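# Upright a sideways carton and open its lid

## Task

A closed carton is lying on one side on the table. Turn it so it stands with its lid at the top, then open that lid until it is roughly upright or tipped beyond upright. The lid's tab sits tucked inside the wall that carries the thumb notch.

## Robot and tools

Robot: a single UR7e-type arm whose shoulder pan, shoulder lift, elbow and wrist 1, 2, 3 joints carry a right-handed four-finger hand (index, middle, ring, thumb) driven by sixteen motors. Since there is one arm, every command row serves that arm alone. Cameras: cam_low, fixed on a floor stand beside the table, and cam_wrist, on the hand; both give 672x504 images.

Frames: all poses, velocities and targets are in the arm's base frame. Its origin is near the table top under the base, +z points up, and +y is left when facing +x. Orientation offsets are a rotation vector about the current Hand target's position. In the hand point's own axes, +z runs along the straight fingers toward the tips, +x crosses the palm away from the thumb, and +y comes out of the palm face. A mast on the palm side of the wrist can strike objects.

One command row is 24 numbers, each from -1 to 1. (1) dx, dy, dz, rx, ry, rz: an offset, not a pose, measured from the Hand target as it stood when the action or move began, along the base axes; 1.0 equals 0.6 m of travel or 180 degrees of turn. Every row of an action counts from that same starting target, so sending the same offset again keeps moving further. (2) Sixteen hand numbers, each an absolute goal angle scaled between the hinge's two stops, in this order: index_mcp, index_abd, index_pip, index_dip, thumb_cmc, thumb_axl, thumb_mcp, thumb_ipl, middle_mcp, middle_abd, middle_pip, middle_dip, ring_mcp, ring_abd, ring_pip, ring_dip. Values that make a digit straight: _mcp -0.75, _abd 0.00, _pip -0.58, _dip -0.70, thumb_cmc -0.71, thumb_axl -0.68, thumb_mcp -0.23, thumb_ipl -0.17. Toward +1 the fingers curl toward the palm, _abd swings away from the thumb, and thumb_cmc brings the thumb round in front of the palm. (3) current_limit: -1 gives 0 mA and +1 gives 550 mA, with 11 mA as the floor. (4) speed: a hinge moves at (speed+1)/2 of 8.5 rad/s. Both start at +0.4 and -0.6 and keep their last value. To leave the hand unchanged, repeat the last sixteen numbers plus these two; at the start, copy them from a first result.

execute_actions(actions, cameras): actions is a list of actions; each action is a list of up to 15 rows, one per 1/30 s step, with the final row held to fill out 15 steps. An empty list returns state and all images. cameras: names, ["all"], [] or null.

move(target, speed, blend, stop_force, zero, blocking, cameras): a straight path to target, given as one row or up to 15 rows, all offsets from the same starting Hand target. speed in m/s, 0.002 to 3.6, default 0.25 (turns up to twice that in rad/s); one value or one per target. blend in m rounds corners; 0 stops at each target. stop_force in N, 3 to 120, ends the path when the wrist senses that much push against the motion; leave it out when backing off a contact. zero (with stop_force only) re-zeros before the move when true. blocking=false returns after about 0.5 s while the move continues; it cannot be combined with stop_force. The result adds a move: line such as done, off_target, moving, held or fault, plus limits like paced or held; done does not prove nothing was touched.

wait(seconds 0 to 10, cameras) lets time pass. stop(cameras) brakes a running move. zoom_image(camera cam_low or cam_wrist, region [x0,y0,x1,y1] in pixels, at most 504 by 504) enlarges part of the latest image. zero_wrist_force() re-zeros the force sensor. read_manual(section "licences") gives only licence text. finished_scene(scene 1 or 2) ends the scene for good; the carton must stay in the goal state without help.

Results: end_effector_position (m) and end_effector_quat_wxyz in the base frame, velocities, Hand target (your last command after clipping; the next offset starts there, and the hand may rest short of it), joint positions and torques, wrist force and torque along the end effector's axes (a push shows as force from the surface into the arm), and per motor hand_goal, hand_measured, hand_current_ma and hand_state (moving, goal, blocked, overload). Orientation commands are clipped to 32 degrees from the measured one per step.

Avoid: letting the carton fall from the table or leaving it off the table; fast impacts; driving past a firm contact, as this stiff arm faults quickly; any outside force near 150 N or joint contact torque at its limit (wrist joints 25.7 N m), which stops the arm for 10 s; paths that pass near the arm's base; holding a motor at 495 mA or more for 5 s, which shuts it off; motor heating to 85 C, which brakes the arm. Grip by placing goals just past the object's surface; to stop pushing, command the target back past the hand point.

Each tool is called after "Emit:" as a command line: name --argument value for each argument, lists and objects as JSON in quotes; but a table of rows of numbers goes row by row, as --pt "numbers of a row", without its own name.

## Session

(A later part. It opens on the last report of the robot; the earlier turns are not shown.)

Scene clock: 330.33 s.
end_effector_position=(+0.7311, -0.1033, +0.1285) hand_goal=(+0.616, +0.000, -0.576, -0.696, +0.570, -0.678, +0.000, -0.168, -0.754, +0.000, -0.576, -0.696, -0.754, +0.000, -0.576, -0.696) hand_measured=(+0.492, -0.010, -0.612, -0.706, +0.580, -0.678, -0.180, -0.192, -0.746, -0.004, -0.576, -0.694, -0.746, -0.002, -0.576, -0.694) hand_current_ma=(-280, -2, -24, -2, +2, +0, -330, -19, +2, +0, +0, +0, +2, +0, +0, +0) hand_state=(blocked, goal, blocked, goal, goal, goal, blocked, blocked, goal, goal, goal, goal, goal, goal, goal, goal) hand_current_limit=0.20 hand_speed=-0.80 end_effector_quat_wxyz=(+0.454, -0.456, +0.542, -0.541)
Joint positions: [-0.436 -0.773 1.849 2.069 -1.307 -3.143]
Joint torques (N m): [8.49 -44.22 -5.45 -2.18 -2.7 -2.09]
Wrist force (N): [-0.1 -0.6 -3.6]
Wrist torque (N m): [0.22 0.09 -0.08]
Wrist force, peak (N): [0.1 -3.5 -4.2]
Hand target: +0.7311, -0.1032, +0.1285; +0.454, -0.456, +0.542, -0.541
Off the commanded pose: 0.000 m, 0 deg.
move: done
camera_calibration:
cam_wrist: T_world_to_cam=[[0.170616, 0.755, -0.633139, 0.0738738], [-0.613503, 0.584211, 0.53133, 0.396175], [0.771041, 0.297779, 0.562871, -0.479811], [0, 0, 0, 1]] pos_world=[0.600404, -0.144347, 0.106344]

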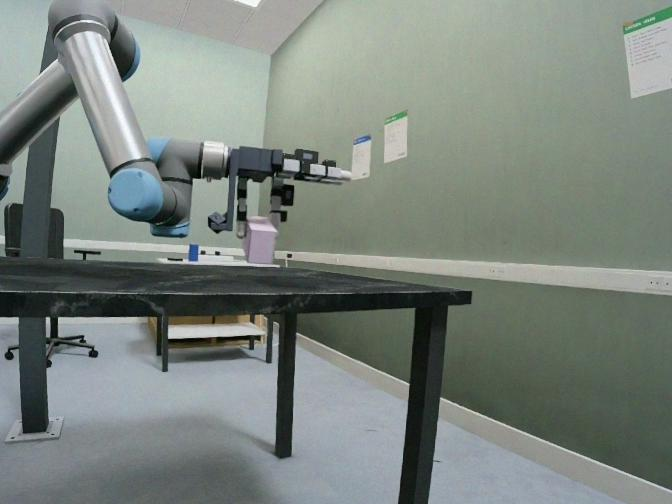

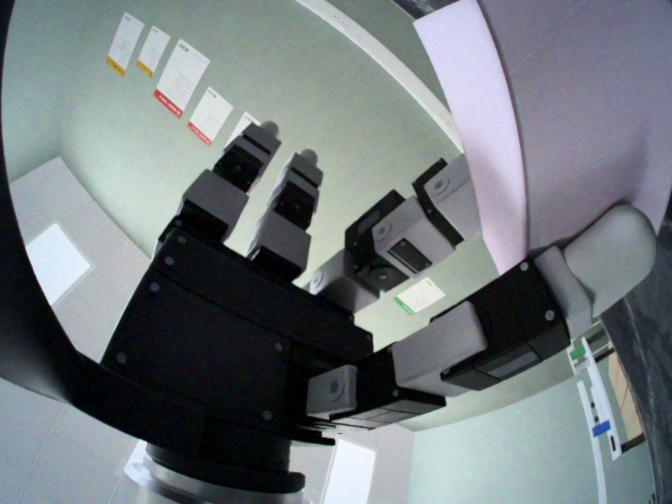

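Emit:
move --target '[-0.009, -0.048, -0.02, 0.186, -0.0329, 0, 0.616, 0, -0.576, -0.696, 0.571, -0.678, 0.0, -0.168, -0.754, 0, -0.576, -0.696, -0.754, 0, -0.576, -0.696, 0.2, -0.8]' --cameras '["all"]' --speed 0.15

Emit:
zoom_image --camera "cam_low" --region '[180, 180, 320, 300]'

Scene clock: 376.30 s.
end_effector_position=(+0.7258, -0.1321, +0.1165) hand_goal=(+0.616, +0.000, -0.576, -0.696, +0.570, -0.678, +0.000, -0.168, -0.754, +0.000, -0.576, -0.696, -0.754, +0.000, -0.576, -0.696) hand_measured=(+0.492, -0.010, -0.612, -0.706, +0.584, -0.678, -0.180, -0.192, -0.746, +0.000, -0.576, -0.694, -0.746, +0.000, -0.576, -0.694) hand_current_ma=(-280, -2, -24, -2, +4, +0, -330, -19, +2, +0, +0, +0, +2, +0, +0, +0) hand_state=(blocked, goal, blocked, goal, goal, goal, blocked, blocked, goal, goal, goal, goal, goal, goal, goal, goal) hand_current_limit=0.20 hand_speed=-0.80 end_effector_quat_wxyz=(+0.593, -0.278, +0.650, -0.384)
Joint positions: [-0.576 -0.681 1.817 2.007 -1.166 -2.549]
Joint torques (N m): [9.6 -57.21 0.32 0.51 -2.53 -0.18]
Wrist force (N): [0.5 -1.1 -3.5]
Wrist torque (N m): [0.18 0.06 -0.06]
Wrist force, peak (N): [0.2 -1.0 -4.1]
Hand target: +0.7257, -0.1320, +0.1165; +0.593, -0.278, +0.650, -0.384
Off the commanded pose: 0.000 m, 0 deg.
move: done
camera_calibration:
cam_wrist: T_world_to_cam=[[0.209324, 0.973432, -0.0928097, 0.0267422], [-0.679322, 0.213033, 0.702238, 0.394908], [0.703353, -0.0839478, 0.705867, -0.478342], [0, 0, 0, 1]] pos_world=[0.599115, -0.150316, 0.0628076]

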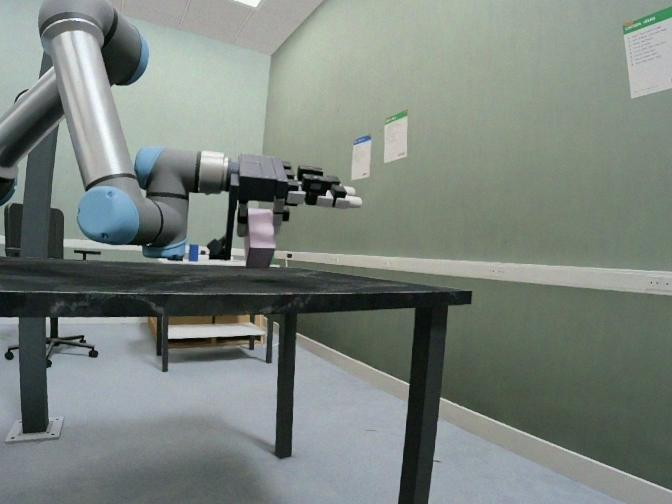

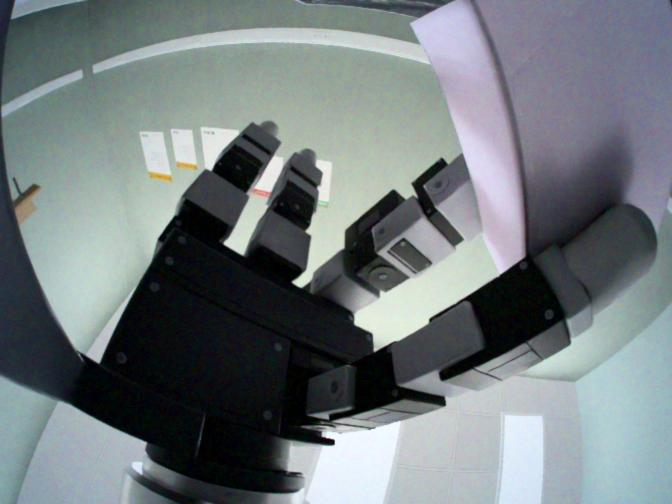

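Scaled by 3.600 from the camera's 672x504 image, which has a finer 960x720 frame.

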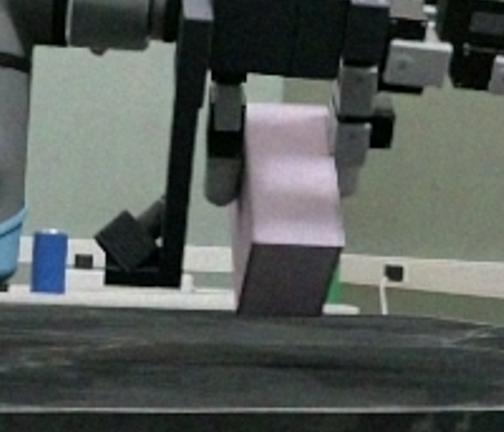

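Emit:
move --target '[0, 0, -0.04, 0, 0, 0, 0.616, 0, -0.576, -0.696, 0.571, -0.678, 0.0, -0.168, -0.754, 0, -0.576, -0.696, -0.754, 0, -0.576, -0.696, 0.2, -0.8]' --cameras '["all"]' --speed 0.02 --stop_force 3

Emit:
zoom_image --camera "cam_low" --region '[180, 180, 320, 300]'

Scene clock: 385.33 s.
end_effector_position=(+0.7258, -0.1320, +0.0925) hand_goal=(+0.616, +0.000, -0.576, -0.696, +0.570, -0.678, +0.000, -0.168, -0.754, +0.000, -0.576, -0.696, -0.754, +0.000, -0.576, -0.696) hand_measured=(+0.492, -0.010, -0.612, -0.706, +0.584, -0.678, -0.180, -0.192, -0.746, +0.000, -0.576, -0.694, -0.746, +0.000, -0.576, -0.694) hand_current_ma=(-280, -2, -24, -2, +4, +0, -330, -19, +2, +0, +0, +0, +2, +0, +0, +0) hand_state=(blocked, goal, blocked, goal, goal, goal, blocked, blocked, goal, goal, goal, goal, goal, goal, goal, goal) hand_current_limit=0.20 hand_speed=-0.80 end_effector_quat_wxyz=(+0.593, -0.278, +0.650, -0.384)
Joint positions: [-0.576 -0.628 1.802 1.968 -1.166 -2.549]
Joint torques (N m): [8.21 -57.84 0.71 0.66 -2.71 0.81]
Wrist force (N): [0.5 -1.3 -3.6]
Wrist torque (N m): [0.16 0.05 -0.06]
Wrist force, peak (N): [0.7 -1.3 -3.9]
Hand target: +0.7257, -0.1320, +0.0925; +0.593, -0.278, +0.650, -0.384
Off the commanded pose: 0.000 m, 0 deg.
move: done
camera_calibration:
cam_wrist: T_world_to_cam=[[0.209258, 0.973465, -0.0926106, 0.024455], [-0.679296, 0.212838, 0.702323, 0.411693], [0.703398, -0.0840563, 0.705809, -0.461433], [0, 0, 0, 1]] pos_world=[0.599115, -0.150216, 0.0388073]

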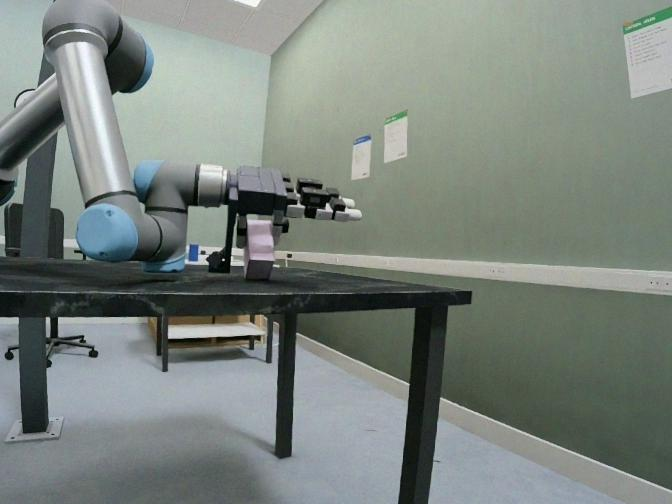

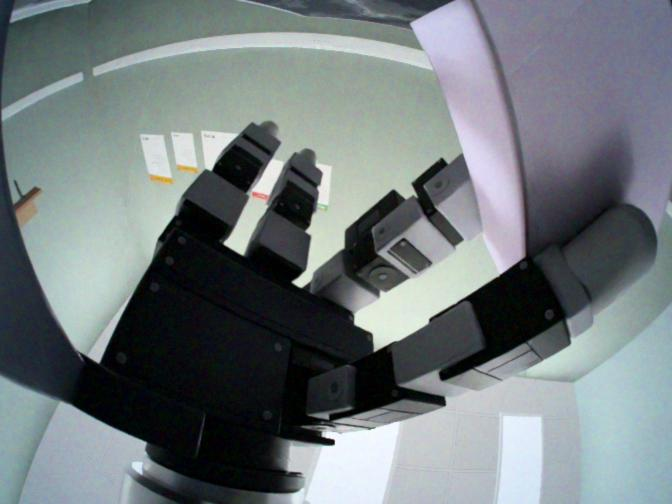

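Scaled by 3.600 from the camera's 672x504 image, which has a finer 960x720 frame.

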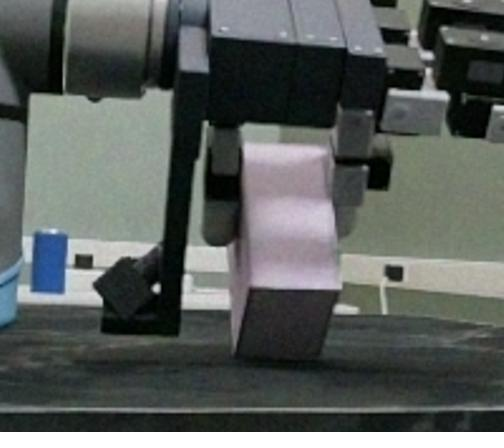

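Emit:
move --target '[0, 0, -0.015, 0, 0, 0, 0.616, 0, -0.576, -0.696, 0.571, -0.678, 0.0, -0.168, -0.754, 0, -0.576, -0.696, -0.754, 0, -0.576, -0.696, 0.2, -0.8]' --cameras '["cam_low"]' --speed 0.02 --stop_force 3

Emit:
zoom_image --camera "cam_low" --region '[180, 180, 320, 300]'

Scene clock: 391.17 s.
end_effector_position=(+0.7257, -0.1320, +0.0917) hand_goal=(+0.616, +0.000, -0.576, -0.696, +0.570, -0.678, +0.000, -0.168, -0.754, +0.000, -0.576, -0.696, -0.754, +0.000, -0.576, -0.696) hand_measured=(+0.492, -0.014, -0.616, -0.706, +0.582, -0.678, -0.176, -0.192, -0.746, +0.000, -0.576, -0.694, -0.746, +0.000, -0.576, -0.694) hand_current_ma=(-280, -3, -31, -2, +3, +0, -330, -20, +2, +0, +0, +0, +2, +0, +0, +0) hand_state=(blocked, goal, blocked, goal, goal, goal, blocked, blocked, goal, goal, goal, goal, goal, goal, goal, goal) hand_current_limit=0.20 hand_speed=-0.80 end_effector_quat_wxyz=(+0.593, -0.278, +0.651, -0.384)
Joint positions: [-0.576 -0.627 1.802 1.968 -1.166 -2.549]
Joint torques (N m): [7.32 -45.44 0.95 -2.02 -2.44 -0.17]
Wrist force (N): [0.1 -1.8 -3.5]
Wrist torque (N m): [0.13 0.07 -0.07]
Wrist force, peak (N): [-1.5 -5.2 -3.1]
Hand target: +0.7257, -0.1320, +0.0917; +0.593, -0.278, +0.651, -0.384 (not the last commanded pose)
Off the commanded pose: 0.008 m, 0 deg.
move: contact
Images, in order (width x height): cam_low 672x504.

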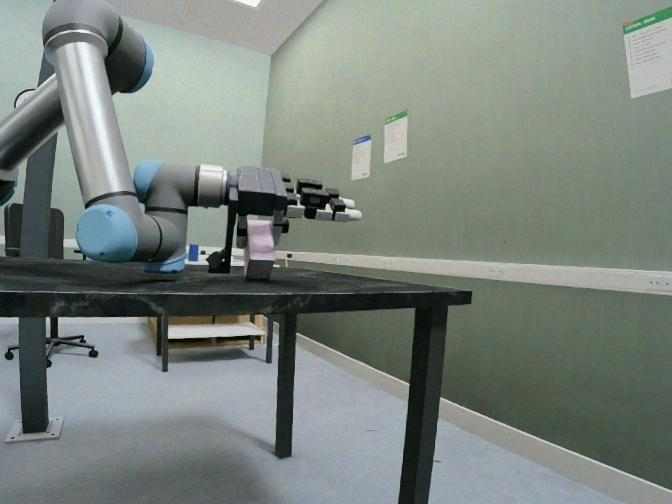

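Scaled by 3.600 from the camera's 672x504 image, which has a finer 960x720 frame.

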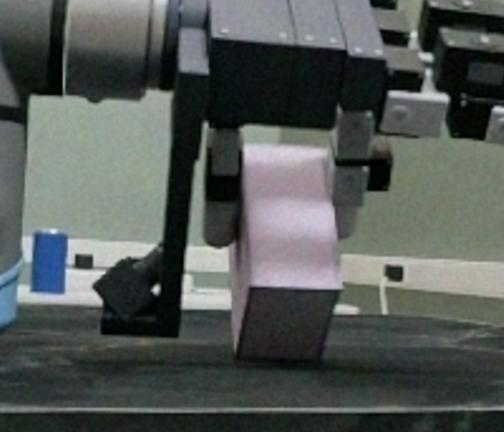

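Emit:
move --target '[-0.012, -0.067, -0.005, 0, 0, 0, 0.616, 0, -0.576, -0.696, 0.571, -0.678, 0.0, -0.168, -0.754, 0, -0.576, -0.696, -0.754, 0, -0.576, -0.696, 0.2, -0.8]' --cameras '["cam_low"]' --speed 0.03

Emit:
zoom_image --camera "cam_low" --region '[180, 180, 320, 300]'

Scene clock: 398.80 s.
end_effector_position=(+0.7185, -0.1724, +0.0887) hand_goal=(+0.616, +0.000, -0.576, -0.696, +0.570, -0.678, +0.000, -0.168, -0.754, +0.000, -0.576, -0.696, -0.754, +0.000, -0.576, -0.696) hand_measured=(+0.492, -0.002, -0.616, -0.706, +0.568, -0.678, -0.176, -0.192, -0.746, +0.000, -0.576, -0.694, -0.746, +0.000, -0.576, -0.694) hand_current_ma=(-280, +0, -31, -2, +0, +0, -330, -20, +2, +0, +0, +0, +2, +0, +0, +0) hand_state=(blocked, goal, blocked, goal, goal, goal, blocked, blocked, goal, goal, goal, goal, goal, goal, goal, goal) hand_current_limit=0.20 hand_speed=-0.80 end_effector_quat_wxyz=(+0.593, -0.278, +0.651, -0.384)
Joint positions: [-0.651 -0.613 1.777 1.979 -1.091 -2.549]
Joint torques (N m): [9.14 -49.61 -5 -0.31 -2.26 -2.26]
Wrist force (N): [0.2 -2.0 -3.5]
Wrist torque (N m): [0.07 0.06 -0.01]
Wrist force, peak (N): [0.1 -2.2 -3.8]
Hand target: +0.7185, -0.1722, +0.0887; +0.593, -0.278, +0.651, -0.384
Off the commanded pose: 0.000 m, 0 deg.
move: done
Images, in order (width x height): cam_low 672x504.

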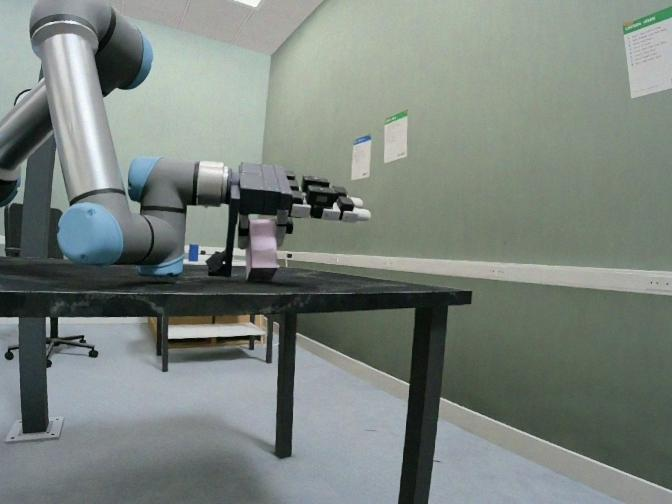

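Scaled by 3.600 from the camera's 672x504 image, which has a finer 960x720 frame.

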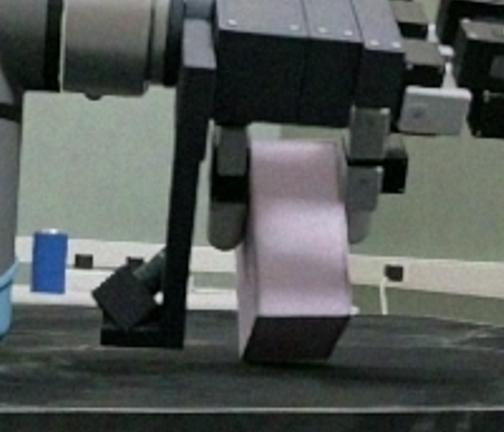

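Emit:
move --target '[-0.012, -0.067, -0.006, 0, 0, 0, 0.616, 0, -0.576, -0.696, 0.571, -0.678, 0.0, -0.168, -0.754, 0, -0.576, -0.696, -0.754, 0, -0.576, -0.696, 0.2, -0.8]' --cameras '["all"]' --speed 0.03

Emit:
zoom_image --camera "cam_low" --region '[180, 180, 320, 300]'

Scene clock: 406.00 s.
end_effector_position=(+0.7113, -0.2126, +0.0851) hand_goal=(+0.616, +0.000, -0.576, -0.696, +0.570, -0.678, +0.000, -0.168, -0.754, +0.000, -0.576, -0.696, -0.754, +0.000, -0.576, -0.696) hand_measured=(+0.492, +0.000, -0.616, -0.706, +0.566, -0.678, -0.174, -0.192, -0.746, +0.000, -0.576, -0.694, -0.746, +0.000, -0.576, -0.694) hand_current_ma=(-280, +0, -31, -2, +0, +0, -330, -20, +2, +0, +0, +0, +2, +0, +0, +0) hand_state=(blocked, goal, blocked, goal, goal, goal, blocked, blocked, goal, goal, goal, goal, goal, goal, goal, goal) hand_current_limit=0.20 hand_speed=-0.80 end_effector_quat_wxyz=(+0.593, -0.278, +0.651, -0.384) end_effector_velocity=(+0.001, +0.003, +0.000) end_effector_angular_velocity=(+0.000, -0.001, +0.003)
Joint positions: [-0.721 -0.595 1.741 1.996 -1.021 -2.549]
Joint velocities: [0.005 -0.001 0 0 -0.002 0.001]
Joint torques (N m): [11.06 -51.01 -1 -0.77 -2.39 -2.27]
Wrist force (N): [0.1 -1.9 -3.4]
Wrist torque (N m): [0.08 0.08 -0.02]
Wrist force, peak (N): [-0.2 -3.5 -3.6]
Hand target: +0.7113, -0.2124, +0.0851; +0.593, -0.278, +0.651, -0.384
Off the commanded pose: 0.000 m, 0 deg.
move: done
camera_calibration:
cam_wrist: T_world_to_cam=[[0.20914, 0.973513, -0.0923768, 0.105338], [-0.678929, 0.21254, 0.702767, 0.423898], [0.703787, -0.0842596, 0.705397, -0.453048], [0, 0, 0, 1]] pos_world=[0.584616, -0.230817, 0.0314079]

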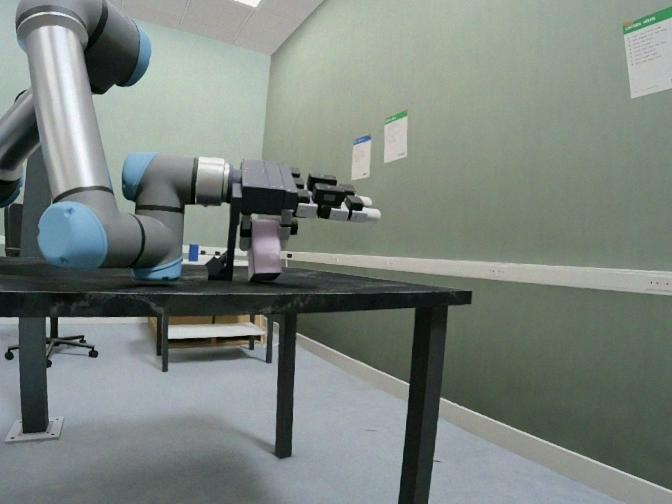

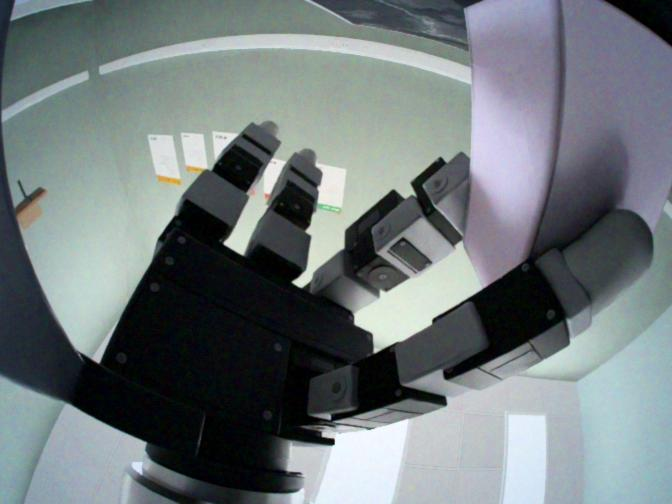

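Scaled by 3.600 from the camera's 672x504 image, which has a finer 960x720 frame.

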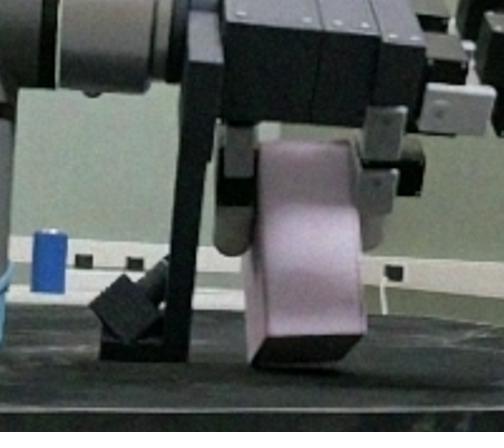

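Emit:
move --target '[0, 0, 0.003, 0, 0, 0, 0.3, 0, -0.576, -0.696, 0.571, -0.678, -0.37, -0.168, -0.754, 0, -0.576, -0.696, -0.754, 0, -0.576, -0.696, 0.2, -0.93]' --cameras '["all"]' --speed 0.03

Emit:
zoom_image --camera "cam_low" --region '[180, 180, 320, 300]'

Scene clock: 417.27 s.
end_effector_position=(+0.7113, -0.2124, +0.0869) hand_goal=(+0.300, +0.000, -0.576, -0.696, +0.570, -0.678, -0.370, -0.168, -0.754, +0.000, -0.576, -0.696, -0.754, +0.000, -0.576, -0.696) hand_measured=(+0.308, +0.006, -0.578, -0.698, +0.574, -0.678, -0.366, -0.170, -0.746, +0.000, -0.576, -0.694, -0.746, +0.000, -0.576, -0.694) hand_current_ma=(+2, +1, +0, +0, +0, +0, +1, +0, +2, +0, +0, +0, +2, +0, +0, +0) hand_state=(goal, goal, goal, goal, goal, goal, goal, goal, goal, goal, goal, goal, goal, goal, goal, goal) hand_current_limit=0.20 hand_speed=-0.93 end_effector_quat_wxyz=(+0.593, -0.278, +0.651, -0.384)
Joint positions: [-0.721 -0.599 1.743 1.999 -1.022 -2.549]
Joint torques (N m): [7.97 -46.82 -9.39 -4.07 -2.57 0.02]
Wrist force (N): [0.5 -1.4 -3.3]
Wrist torque (N m): [0.13 0.04 -0.06]
Wrist force, peak (N): [-0.3 -3.9 -3.4]
Hand target: +0.7113, -0.2124, +0.0869; +0.593, -0.278, +0.651, -0.384
Off the commanded pose: 0.000 m, 0 deg.
move: done
camera_calibration:
cam_wrist: T_world_to_cam=[[0.209212, 0.97349, -0.0924537, 0.105167], [-0.678907, 0.212645, 0.702757, 0.422581], [0.703786, -0.0842577, 0.705397, -0.454292], [0, 0, 0, 1]] pos_world=[0.584616, -0.230517, 0.033208]

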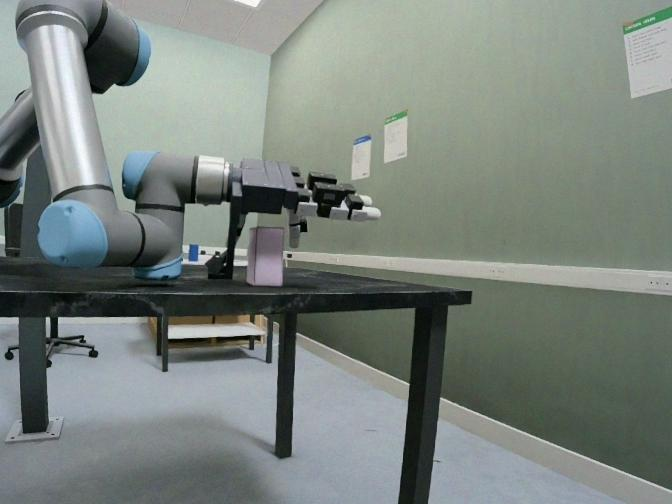

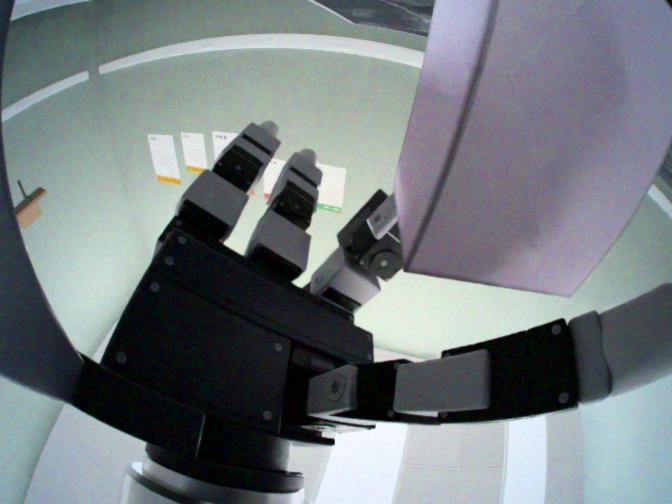

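Scaled by 3.600 from the camera's 672x504 image, which has a finer 960x720 frame.

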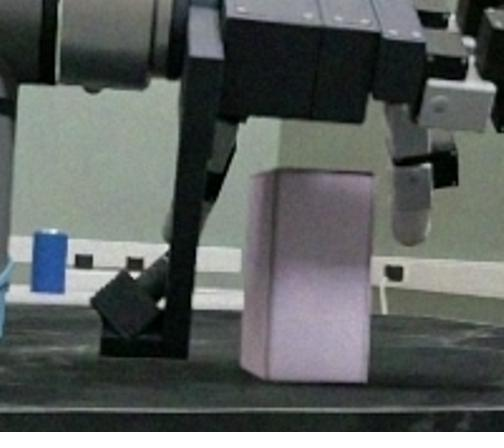

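Emit:
move --pt "0 0 0.1 0 0 0 0.3 0 -0.576 -0.696 0.571 -0.678 -0.37 -0.168 -0.754 0 -0.576 -0.696 -0.754 0 -0.576 -0.696 0.4 0" --pt "0.008 0.049 0.189 -0.186 0.0329 0 0.3 0 -0.576 -0.696 0.571 -0.678 -0.37 -0.168 -0.754 0 -0.576 -0.696 -0.754 0 -0.576 -0.696 0.4 0" --cameras '["all"]' --speed 0.25 --blend '[0.02,0]'

Emit:
zoom_image --camera "cam_low" --region '[220, 180, 320, 300]'

Scene clock: 482.17 s.
end_effector_position=(+0.7161, -0.1829, +0.2003) hand_goal=(+0.300, +0.000, -0.576, -0.696, +0.570, -0.678, -0.370, -0.168, -0.754, +0.000, -0.576, -0.696, -0.754, +0.000, -0.576, -0.696) hand_measured=(+0.308, +0.004, -0.578, -0.698, +0.572, -0.678, -0.366, -0.170, -0.746, +0.000, -0.576, -0.694, -0.746, +0.000, -0.576, -0.694) hand_current_ma=(+2, +0, +0, +0, +0, +0, +1, +0, +2, +0, +0, +0, +2, +0, +0, +0) hand_state=(goal, goal, goal, goal, goal, goal, goal, goal, goal, goal, goal, goal, goal, goal, goal, goal) hand_current_limit=0.40 hand_speed=0.00 end_effector_quat_wxyz=(+0.454, -0.456, +0.542, -0.540)
Joint positions: [-0.591 -0.914 1.838 2.221 -1.152 -3.143]
Joint torques (N m): [-12.76 -37.93 -20.73 -4.21 2.55 -1.51]
Wrist force (N): [-0.3 -1.0 -3.6]
Wrist torque (N m): [0.16 0.09 -0.17]
Wrist force, peak (N): [-0.1 -2.9 -3.7]
Hand target: +0.7161, -0.1830, +0.2003; +0.454, -0.456, +0.542, -0.541
Off the commanded pose: 0.000 m, 0 deg.
move: done
camera_calibration:
cam_wrist: T_world_to_cam=[[0.170514, 0.755299, -0.63281, 0.181984], [-0.613208, 0.58404, 0.531858, 0.394964], [0.771298, 0.297355, 0.562743, -0.485208], [0, 0, 0, 1]] pos_world=[0.585405, -0.223848, 0.178144]

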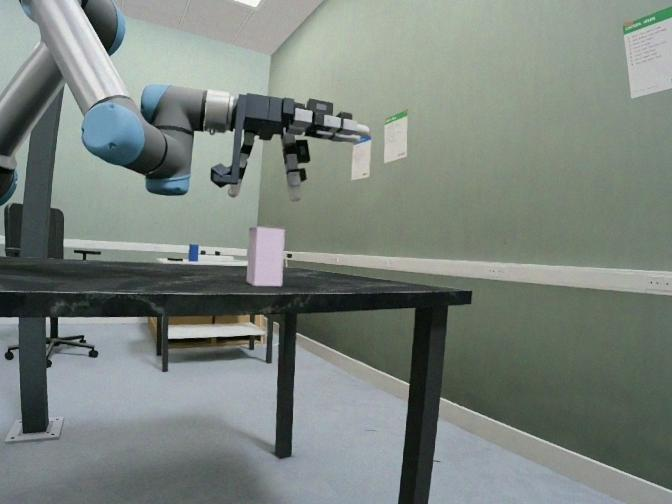

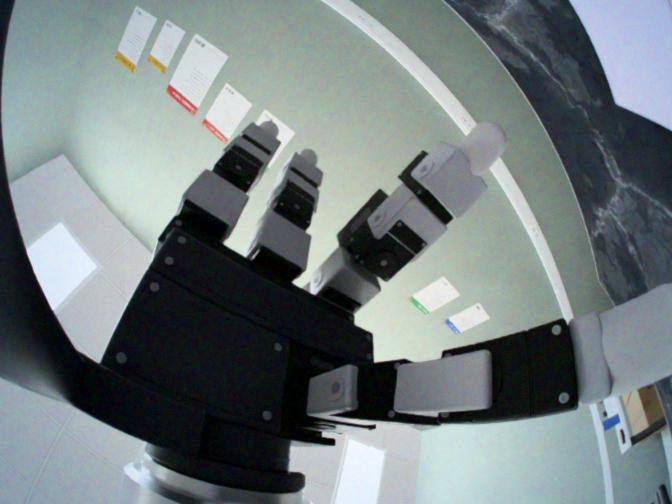

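Scaled by 4.200 from the camera's 672x504 image, which has a finer 960x720 frame.

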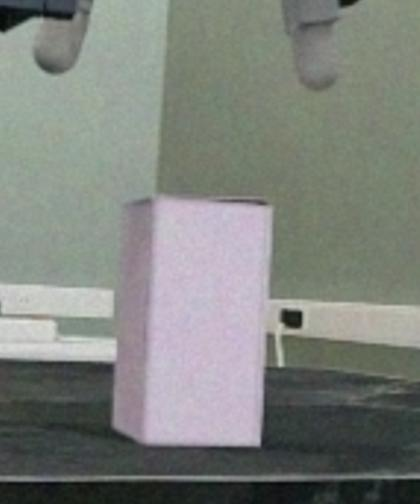

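Emit:
zoom_image --camera "cam_low" --region '[244, 220, 290, 250]'

Emit:
zoom_image --camera "cam_wrist" --region '[540, 0, 672, 120]'

Scaled by 10.957 from the camera's 672x504 image, which has a finer 960x720 frame.

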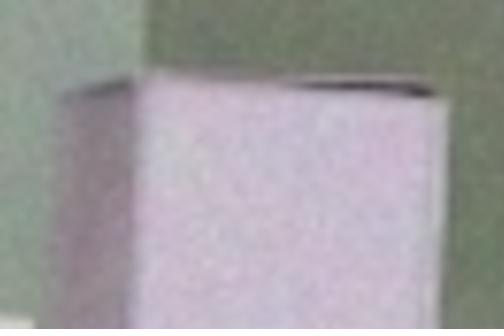

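Scaled by 3.818 from the camera's 672x504 image, which has a finer 960x720 frame.

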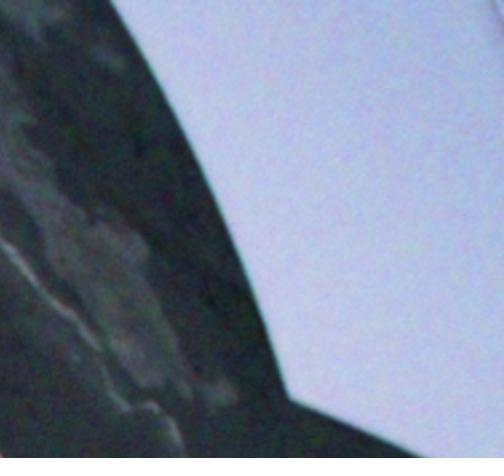

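Emit:
move --target '[-0.0085, -0.04, -0.14, 0, 0, 0, -0.205, 0, 0.095, -0.261, 0.571, -0.678, -0.37, -0.168, -0.754, 0, -0.576, -0.696, -0.754, 0, -0.576, -0.696, 0.4, 0]' --cameras '["all"]' --speed 0.08 --stop_force 4

Emit:
zoom_image --camera "cam_low" --region '[220, 180, 320, 300]'

Scene clock: 511.97 s.
end_effector_position=(+0.7110, -0.2070, +0.1163) hand_goal=(-0.206, +0.000, +0.094, -0.262, +0.570, -0.678, -0.370, -0.168, -0.754, +0.000, -0.576, -0.696, -0.754, +0.000, -0.576, -0.696) hand_measured=(-0.190, +0.004, +0.092, -0.266, +0.572, -0.678, -0.366, -0.170, -0.744, +0.000, -0.576, -0.694, -0.746, +0.000, -0.576, -0.694) hand_current_ma=(+6, +0, +0, +0, +0, +0, +1, +0, +2, +0, +0, +0, +2, +0, +0, +0) hand_state=(goal, goal, goal, goal, goal, goal, goal, goal, goal, goal, goal, goal, goal, goal, goal, goal) hand_current_limit=0.40 hand_speed=0.00 end_effector_quat_wxyz=(+0.454, -0.456, +0.542, -0.541)
Joint positions: [-0.637 -0.737 1.817 2.064 -1.107 -3.143]
Joint torques (N m): [10.3 -47.57 -0.93 0.65 -2.6 2.18]
Wrist force (N): [-0.6 -1.1 -3.7]
Wrist torque (N m): [0.16 0.13 -0.17]
Wrist force, peak (N): [-0.5 -1.5 -3.9]
Hand target: +0.7110, -0.2070, +0.1163; +0.454, -0.456, +0.542, -0.541
Off the commanded pose: 0.000 m, 0 deg.
move: done
camera_calibration:
cam_wrist: T_world_to_cam=[[0.17061, 0.755058, -0.633072, 0.147808], [-0.613156, 0.584295, 0.531638, 0.450641], [0.771318, 0.297469, 0.562655, -0.426814], [0, 0, 0, 1]] pos_world=[0.580305, -0.247947, 0.0941442]

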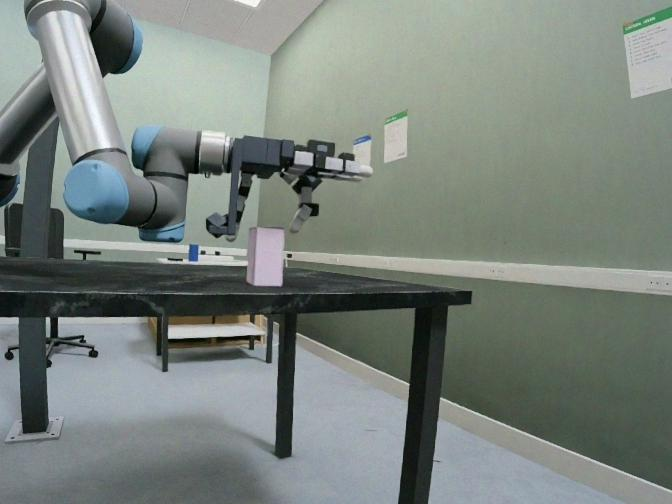

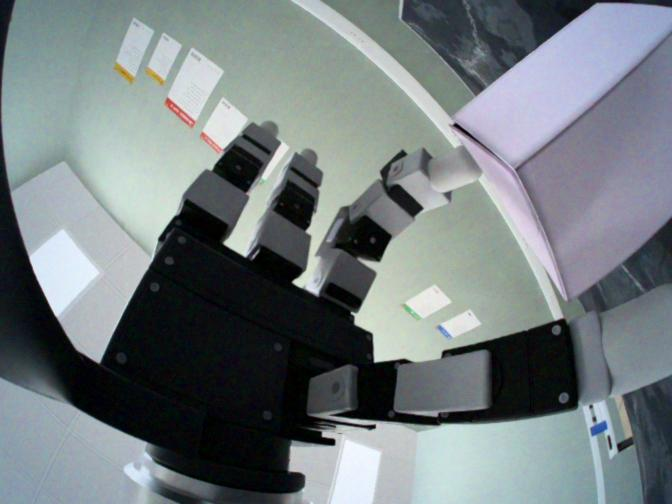

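Scaled by 4.200 from the camera's 672x504 image, which has a finer 960x720 frame.

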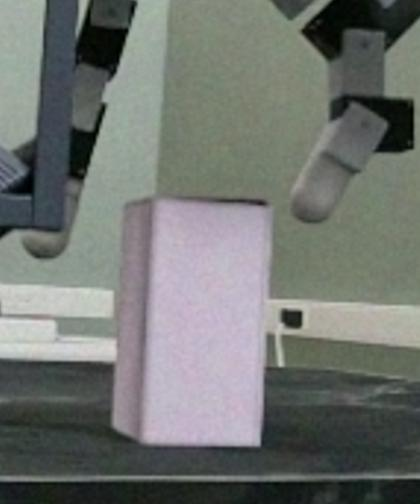

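Emit:
zoom_image --camera "cam_wrist" --region '[420, 80, 620, 310]'

Scaled by 2.191 from the camera's 672x504 image, which has a finer 960x720 frame.

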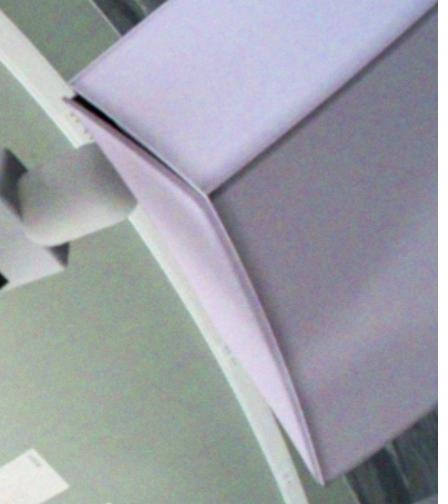

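Emit:
move --target '[0.0083, -0.0015, -0.005, 0, 0, 0, -0.205, 0, 0.095, -0.261, 0.571, -0.678, -0.2, -0.168, -0.754, 0, -0.576, -0.696, -0.754, 0, -0.576, -0.696, 0.1, -0.8]' --speed 0.05

Emit:
move --target '[0, 0, 0, 0, 0, 0, 0.11, 0, 0.095, -0.261, 0.571, -0.678, -0.2, -0.168, -0.754, 0, -0.576, -0.696, -0.754, 0, -0.576, -0.696, 0.1, -0.8]' --cameras '["all"]'

Emit:
zoom_image --camera "cam_low" --region '[220, 180, 320, 300]'

Emit:
zoom_image --camera "cam_wrist" --region '[420, 80, 620, 310]'

Scene clock: 545.43 s.
end_effector_position=(+0.7161, -0.2079, +0.1133) hand_goal=(-0.206, +0.000, +0.094, -0.262, +0.570, -0.678, -0.200, -0.168, -0.754, +0.000, -0.576, -0.696, -0.754, +0.000, -0.576, -0.696) hand_measured=(-0.190, +0.004, +0.092, -0.266, +0.572, -0.678, -0.202, -0.170, -0.744, +0.000, -0.576, -0.694, -0.746, +0.000, -0.576, -0.694) hand_current_ma=(+6, +0, +0, +0, +0, +0, +0, +0, +2, +0, +0, +0, +2, +0, +0, +0) hand_state=(goal, goal, goal, goal, goal, goal, goal, goal, goal, goal, goal, goal, goal, goal, goal, goal) hand_current_limit=0.10 hand_speed=-0.80 end_effector_quat_wxyz=(+0.454, -0.456, +0.542, -0.541)
Joint positions: [-0.632 -0.725 1.8 2.069 -1.111 -3.143]
Joint torques (N m): [3.31 -52.11 -1.32 -0.41 -1.65 2.19]
Wrist force (N): [-0.6 -1.0 -3.9]
Wrist torque (N m): [0.17 0.13 -0.16]
Wrist force, peak (N): [-0.5 -1.1 -4.0]
Hand target: +0.7160, -0.2079, +0.1133; +0.454, -0.456, +0.542, -0.541
Off the commanded pose: 0.000 m, 0 deg.
move: done

Scene clock: 546.13 s.
end_effector_position=(+0.7160, -0.2079, +0.1133) hand_goal=(+0.110, +0.000, +0.094, -0.262, +0.570, -0.678, -0.200, -0.168, -0.754, +0.000, -0.576, -0.696, -0.754, +0.000, -0.576, -0.696) hand_measured=(+0.028, +0.002, +0.074, -0.268, +0.572, -0.678, -0.220, -0.174, -0.744, +0.000, -0.576, -0.694, -0.746, +0.000, -0.576, -0.694) hand_current_ma=(-132, +0, -9, -1, +0, +0, -13, -1, +2, +0, +0, +0, +2, +0, +0, +0) hand_state=(blocked, goal, blocked, goal, goal, goal, goal, goal, goal, goal, goal, goal, goal, goal, goal, goal) hand_current_limit=0.10 hand_speed=-0.80 end_effector_quat_wxyz=(+0.454, -0.456, +0.542, -0.541)
Joint positions: [-0.632 -0.725 1.8 2.069 -1.111 -3.143]
Joint torques (N m): [-11.59 -55.6 -0.12 -3.9 2.15 2.33]
Wrist force (N): [-0.2 -2.7 -3.1]
Wrist torque (N m): [0.06 0.08 -0.12]
Wrist force, peak (N): [0.2 -3.7 -3.6]
Hand target: +0.7160, -0.2079, +0.1133; +0.454, -0.456, +0.542, -0.541
Off the commanded pose: 0.000 m, 0 deg.
move: done
camera_calibration:
cam_wrist: T_world_to_cam=[[0.170572, 0.755096, -0.633037, 0.145765], [-0.613167, 0.584246, 0.531679, 0.455818], [0.771318, 0.297468, 0.562655, -0.428715], [0, 0, 0, 1]] pos_world=[0.585305, -0.248847, 0.0911442]

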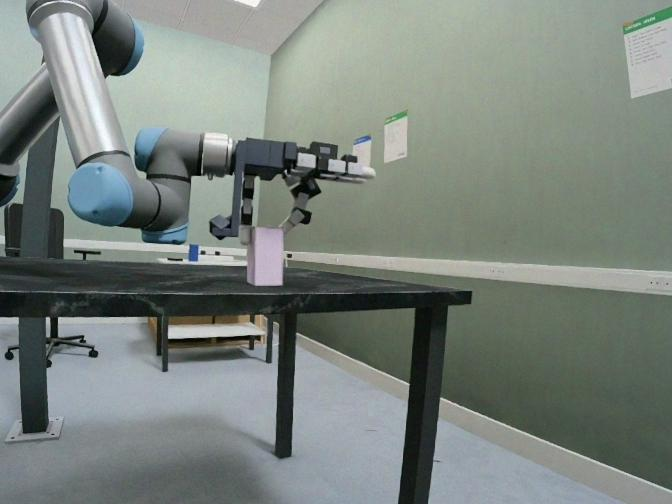

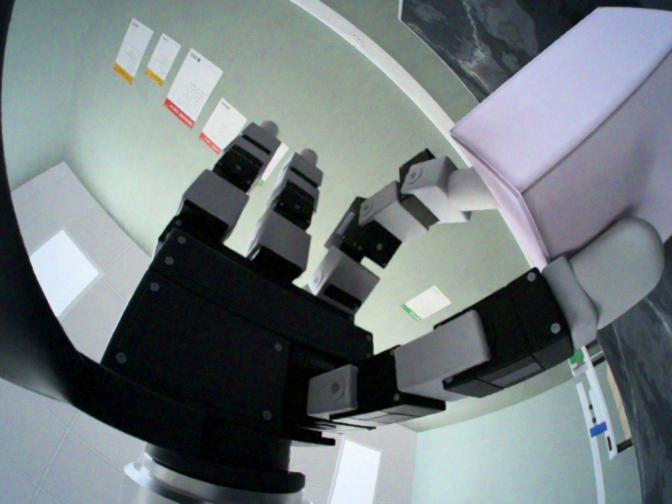

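Scaled by 4.200 from the camera's 672x504 image, which has a finer 960x720 frame.

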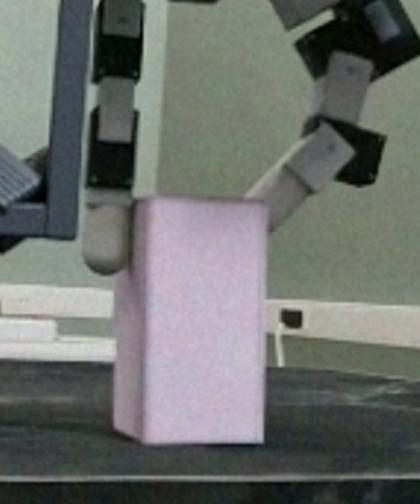

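Scaled by 2.191 from the camera's 672x504 image, which has a finer 960x720 frame.

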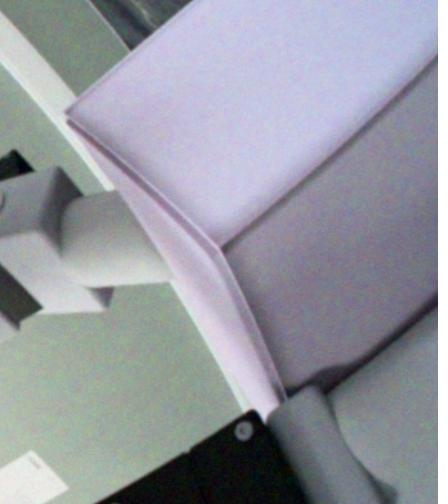

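Emit:
execute_actions --actions '[[[0,0,0,0,0,0,0.058,0,0.23,-0.344,0.571,-0.678,-0.2,-0.168,-0.754,0,-0.576,-0.696,-0.754,0,-0.576,-0.696,0.2,-0.7]],[[0,0,0,0,0,0,0.007,0,0.365,-0.428,0.571,-0.678,-0.2,-0.168,-0.754,0,-0.576,-0.696,-0.754,0,-0.576,-0.696,0.2,-0.7]],[[0,0,0,0,0,0,-0.045,0,0.5,-0.511,0.571,-0.678,-0.2,-0.168,-0.754,0,-0.576,-0.696,-0.754,0,-0.576,-0.696,0.2,-0.7]],[[0,0,0,0,0,0,-0.096,0,0.635,-0.594,0.571,-0.678,-0.2,-0.168,-0.754,0,-0.576,-0.696,-0.754,0,-0.576,-0.696,0.2,-0.7]]]' --cameras '["all"]'

Emit:
zoom_image --camera "cam_low" --region '[220, 180, 320, 300]'

Emit:
zoom_image --camera "cam_wrist" --region '[420, 80, 620, 310]'

Scene clock: 560.03 s.
end_effector_position=(+0.7160, -0.2079, +0.1133) hand_goal=(-0.096, +0.000, +0.634, -0.594, +0.570, -0.678, -0.200, -0.168, -0.754, +0.000, -0.576, -0.696, -0.754, +0.000, -0.576, -0.696) hand_measured=(-0.138, +0.002, +0.568, -0.604, +0.574, -0.680, -0.230, -0.176, -0.744, +0.000, -0.576, -0.694, -0.746, +0.000, -0.576, -0.694) hand_current_ma=(-37, +0, -77, -2, +0, +0, -27, -3, +2, +0, +0, +0, +2, +0, +0, +0) hand_state=(blocked, goal, blocked, goal, goal, goal, blocked, goal, goal, goal, goal, goal, goal, goal, goal, goal) hand_current_limit=0.20 hand_speed=-0.70 end_effector_quat_wxyz=(+0.454, -0.456, +0.542, -0.541)
Joint positions: [-0.632 -0.725 1.8 2.069 -1.111 -3.143]
Joint torques (N m): [-12.39 -45.39 -2.8 -0.66 2.04 2.02]
Wrist force (N): [0.0 -2.8 -4.1]
Wrist torque (N m): [0.04 0.08 -0.13]
Wrist force, peak (N): [0.2 -4.0 -3.7]
Hand target: +0.7160, -0.2079, +0.1133; +0.454, -0.456, +0.542, -0.541
Off the commanded pose: 0.000 m, 0 deg.
Step readings (end_effector_position):
0: (+0.7160, -0.2079, +0.1133)
1: (+0.7160, -0.2079, +0.1133)
2: (+0.7160, -0.2079, +0.1133)
4: (+0.7160, -0.2079, +0.1133)
8: (+0.7160, -0.2079, +0.1133)
15: (+0.7160, -0.2079, +0.1133)
16: (+0.7160, -0.2079, +0.1133)
17: (+0.7160, -0.2079, +0.1133)
19: (+0.7160, -0.2079, +0.1133)
23: (+0.7160, -0.2079, +0.1133)
30: (+0.7160, -0.2079, +0.1133)
31: (+0.7160, -0.2079, +0.1133)
32: (+0.7160, -0.2079, +0.1133)
34: (+0.7160, -0.2079, +0.1133)
38: (+0.7160, -0.2079, +0.1133)
45: (+0.7160, -0.2079, +0.1133)
46: (+0.7160, -0.2079, +0.1133)
47: (+0.7160, -0.2079, +0.1133)
49: (+0.7160, -0.2079, +0.1133)
53: (+0.7160, -0.2079, +0.1133)
60: (+0.7160, -0.2079, +0.1133)
camera_calibration:
cam_wrist: T_world_to_cam=[[0.170572, 0.755096, -0.633037, 0.145765], [-0.613167, 0.584246, 0.531679, 0.455818], [0.771318, 0.297468, 0.562655, -0.428715], [0, 0, 0, 1]] pos_world=[0.585305, -0.248847, 0.0911442]

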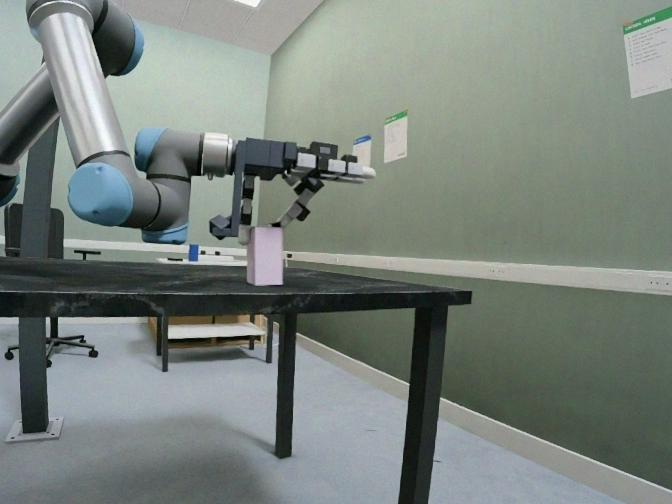

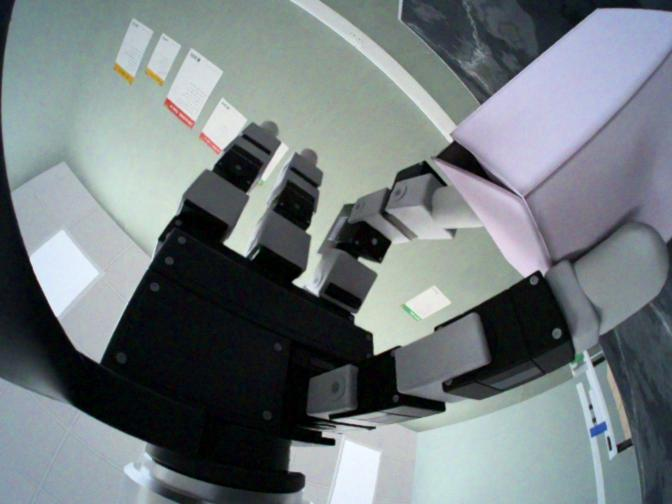

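Scaled by 4.200 from the camera's 672x504 image, which has a finer 960x720 frame.

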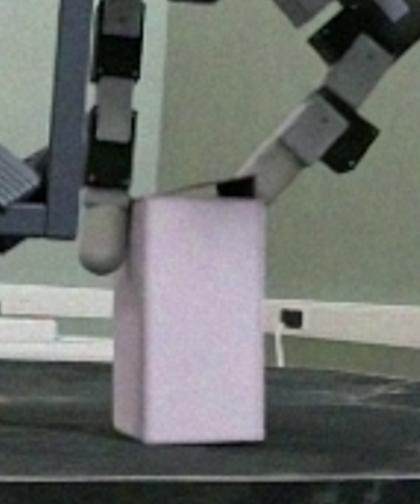

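Scaled by 2.191 from the camera's 672x504 image, which has a finer 960x720 frame.

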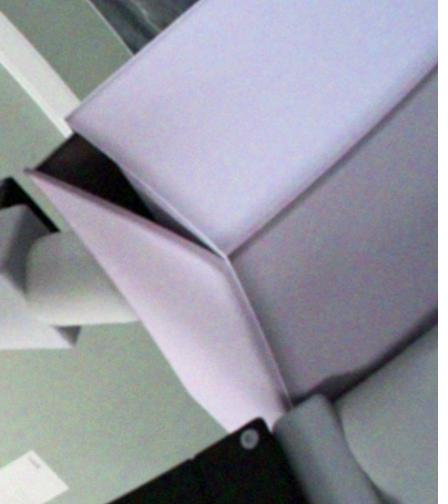

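Emit:
execute_actions --actions '[[[0,0,0,0,0,0,-0.132,0,0.747,-0.642,0.571,-0.678,-0.2,-0.168,-0.754,0,-0.576,-0.696,-0.754,0,-0.576,-0.696,0.2,-0.7]],[[0,0,0,0,0,0,-0.168,0,0.858,-0.69,0.571,-0.678,-0.2,-0.168,-0.754,0,-0.576,-0.696,-0.754,0,-0.576,-0.696,0.2,-0.7]],[[0,0,0,0,0,0,-0.205,0,0.97,-0.739,0.571,-0.678,-0.2,-0.168,-0.754,0,-0.576,-0.696,-0.754,0,-0.576,-0.696,0.2,-0.7]]]' --cameras '["all"]'

Emit:
zoom_image --camera "cam_low" --region '[220, 180, 320, 300]'

Emit:
zoom_image --camera "cam_wrist" --region '[400, 80, 600, 310]'

Scene clock: 576.43 s.
end_effector_position=(+0.7160, -0.2079, +0.1133) hand_goal=(-0.206, +0.000, +0.970, -0.740, +0.570, -0.678, -0.200, -0.168, -0.754, +0.000, -0.576, -0.696, -0.754, +0.000, -0.576, -0.696) hand_measured=(-0.222, +0.002, +0.964, -0.738, +0.574, -0.680, -0.234, -0.178, -0.744, +0.000, -0.576, -0.694, -0.746, +0.000, -0.576, -0.694) hand_current_ma=(-7, +0, -1, +0, +0, +0, -36, -4, +2, +0, +0, +0, +2, +0, +0, +0) hand_state=(goal, goal, goal, goal, goal, goal, blocked, goal, goal, goal, goal, goal, goal, goal, goal, goal) hand_current_limit=0.20 hand_speed=-0.70 end_effector_quat_wxyz=(+0.454, -0.456, +0.542, -0.541)
Joint positions: [-0.632 -0.725 1.8 2.069 -1.111 -3.143]
Joint torques (N m): [-11.96 -46.21 -7.36 0.03 1.97 2.04]
Wrist force (N): [-0.1 -2.8 -4.0]
Wrist torque (N m): [0.04 0.10 -0.15]
Wrist force, peak (N): [0.4 -4.1 -4.3]
Hand target: +0.7160, -0.2079, +0.1133; +0.454, -0.456, +0.542, -0.541
Off the commanded pose: 0.000 m, 0 deg.
Step readings (end_effector_position):
0: (+0.7160, -0.2079, +0.1133)
1: (+0.7160, -0.2079, +0.1133)
2: (+0.7160, -0.2079, +0.1133)
4: (+0.7160, -0.2079, +0.1133)
8: (+0.7160, -0.2079, +0.1133)
15: (+0.7160, -0.2079, +0.1133)
16: (+0.7160, -0.2079, +0.1133)
17: (+0.7160, -0.2079, +0.1133)
19: (+0.7160, -0.2079, +0.1133)
23: (+0.7160, -0.2079, +0.1133)
30: (+0.7160, -0.2079, +0.1133)
31: (+0.7160, -0.2079, +0.1133)
32: (+0.7160, -0.2079, +0.1133)
34: (+0.7160, -0.2079, +0.1133)
38: (+0.7160, -0.2079, +0.1133)
45: (+0.7160, -0.2079, +0.1133)
camera_calibration:
cam_wrist: T_world_to_cam=[[0.170572, 0.755096, -0.633037, 0.145765], [-0.613167, 0.584246, 0.531679, 0.455818], [0.771318, 0.297468, 0.562655, -0.428715], [0, 0, 0, 1]] pos_world=[0.585305, -0.248847, 0.0911442]

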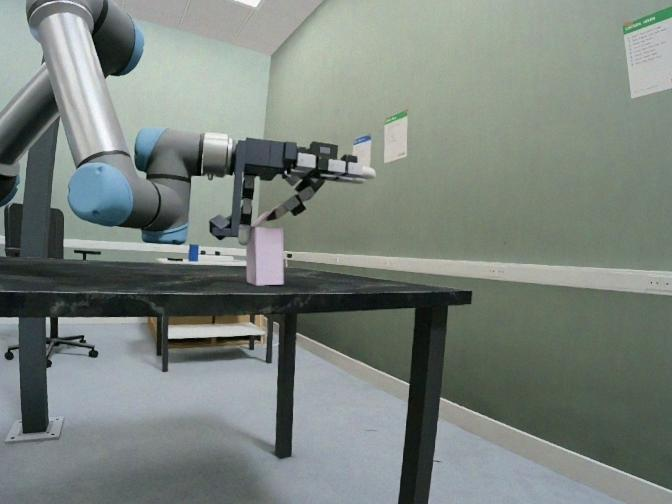

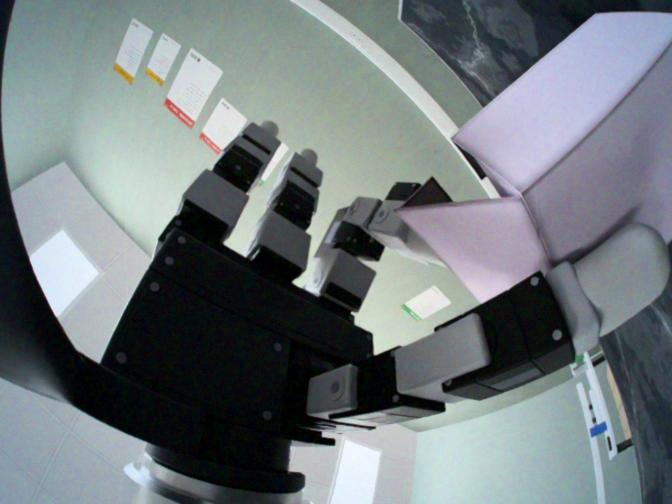

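Scaled by 4.200 from the camera's 672x504 image, which has a finer 960x720 frame.

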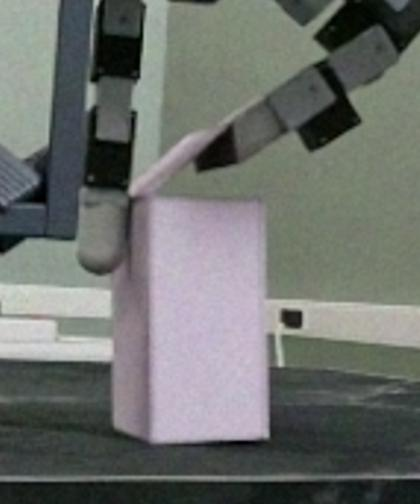

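Scaled by 2.191 from the camera's 672x504 image, which has a finer 960x720 frame.

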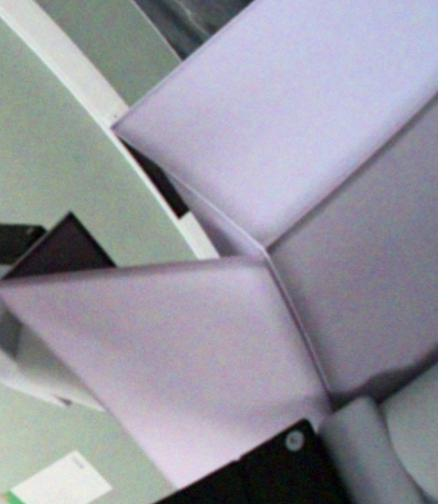

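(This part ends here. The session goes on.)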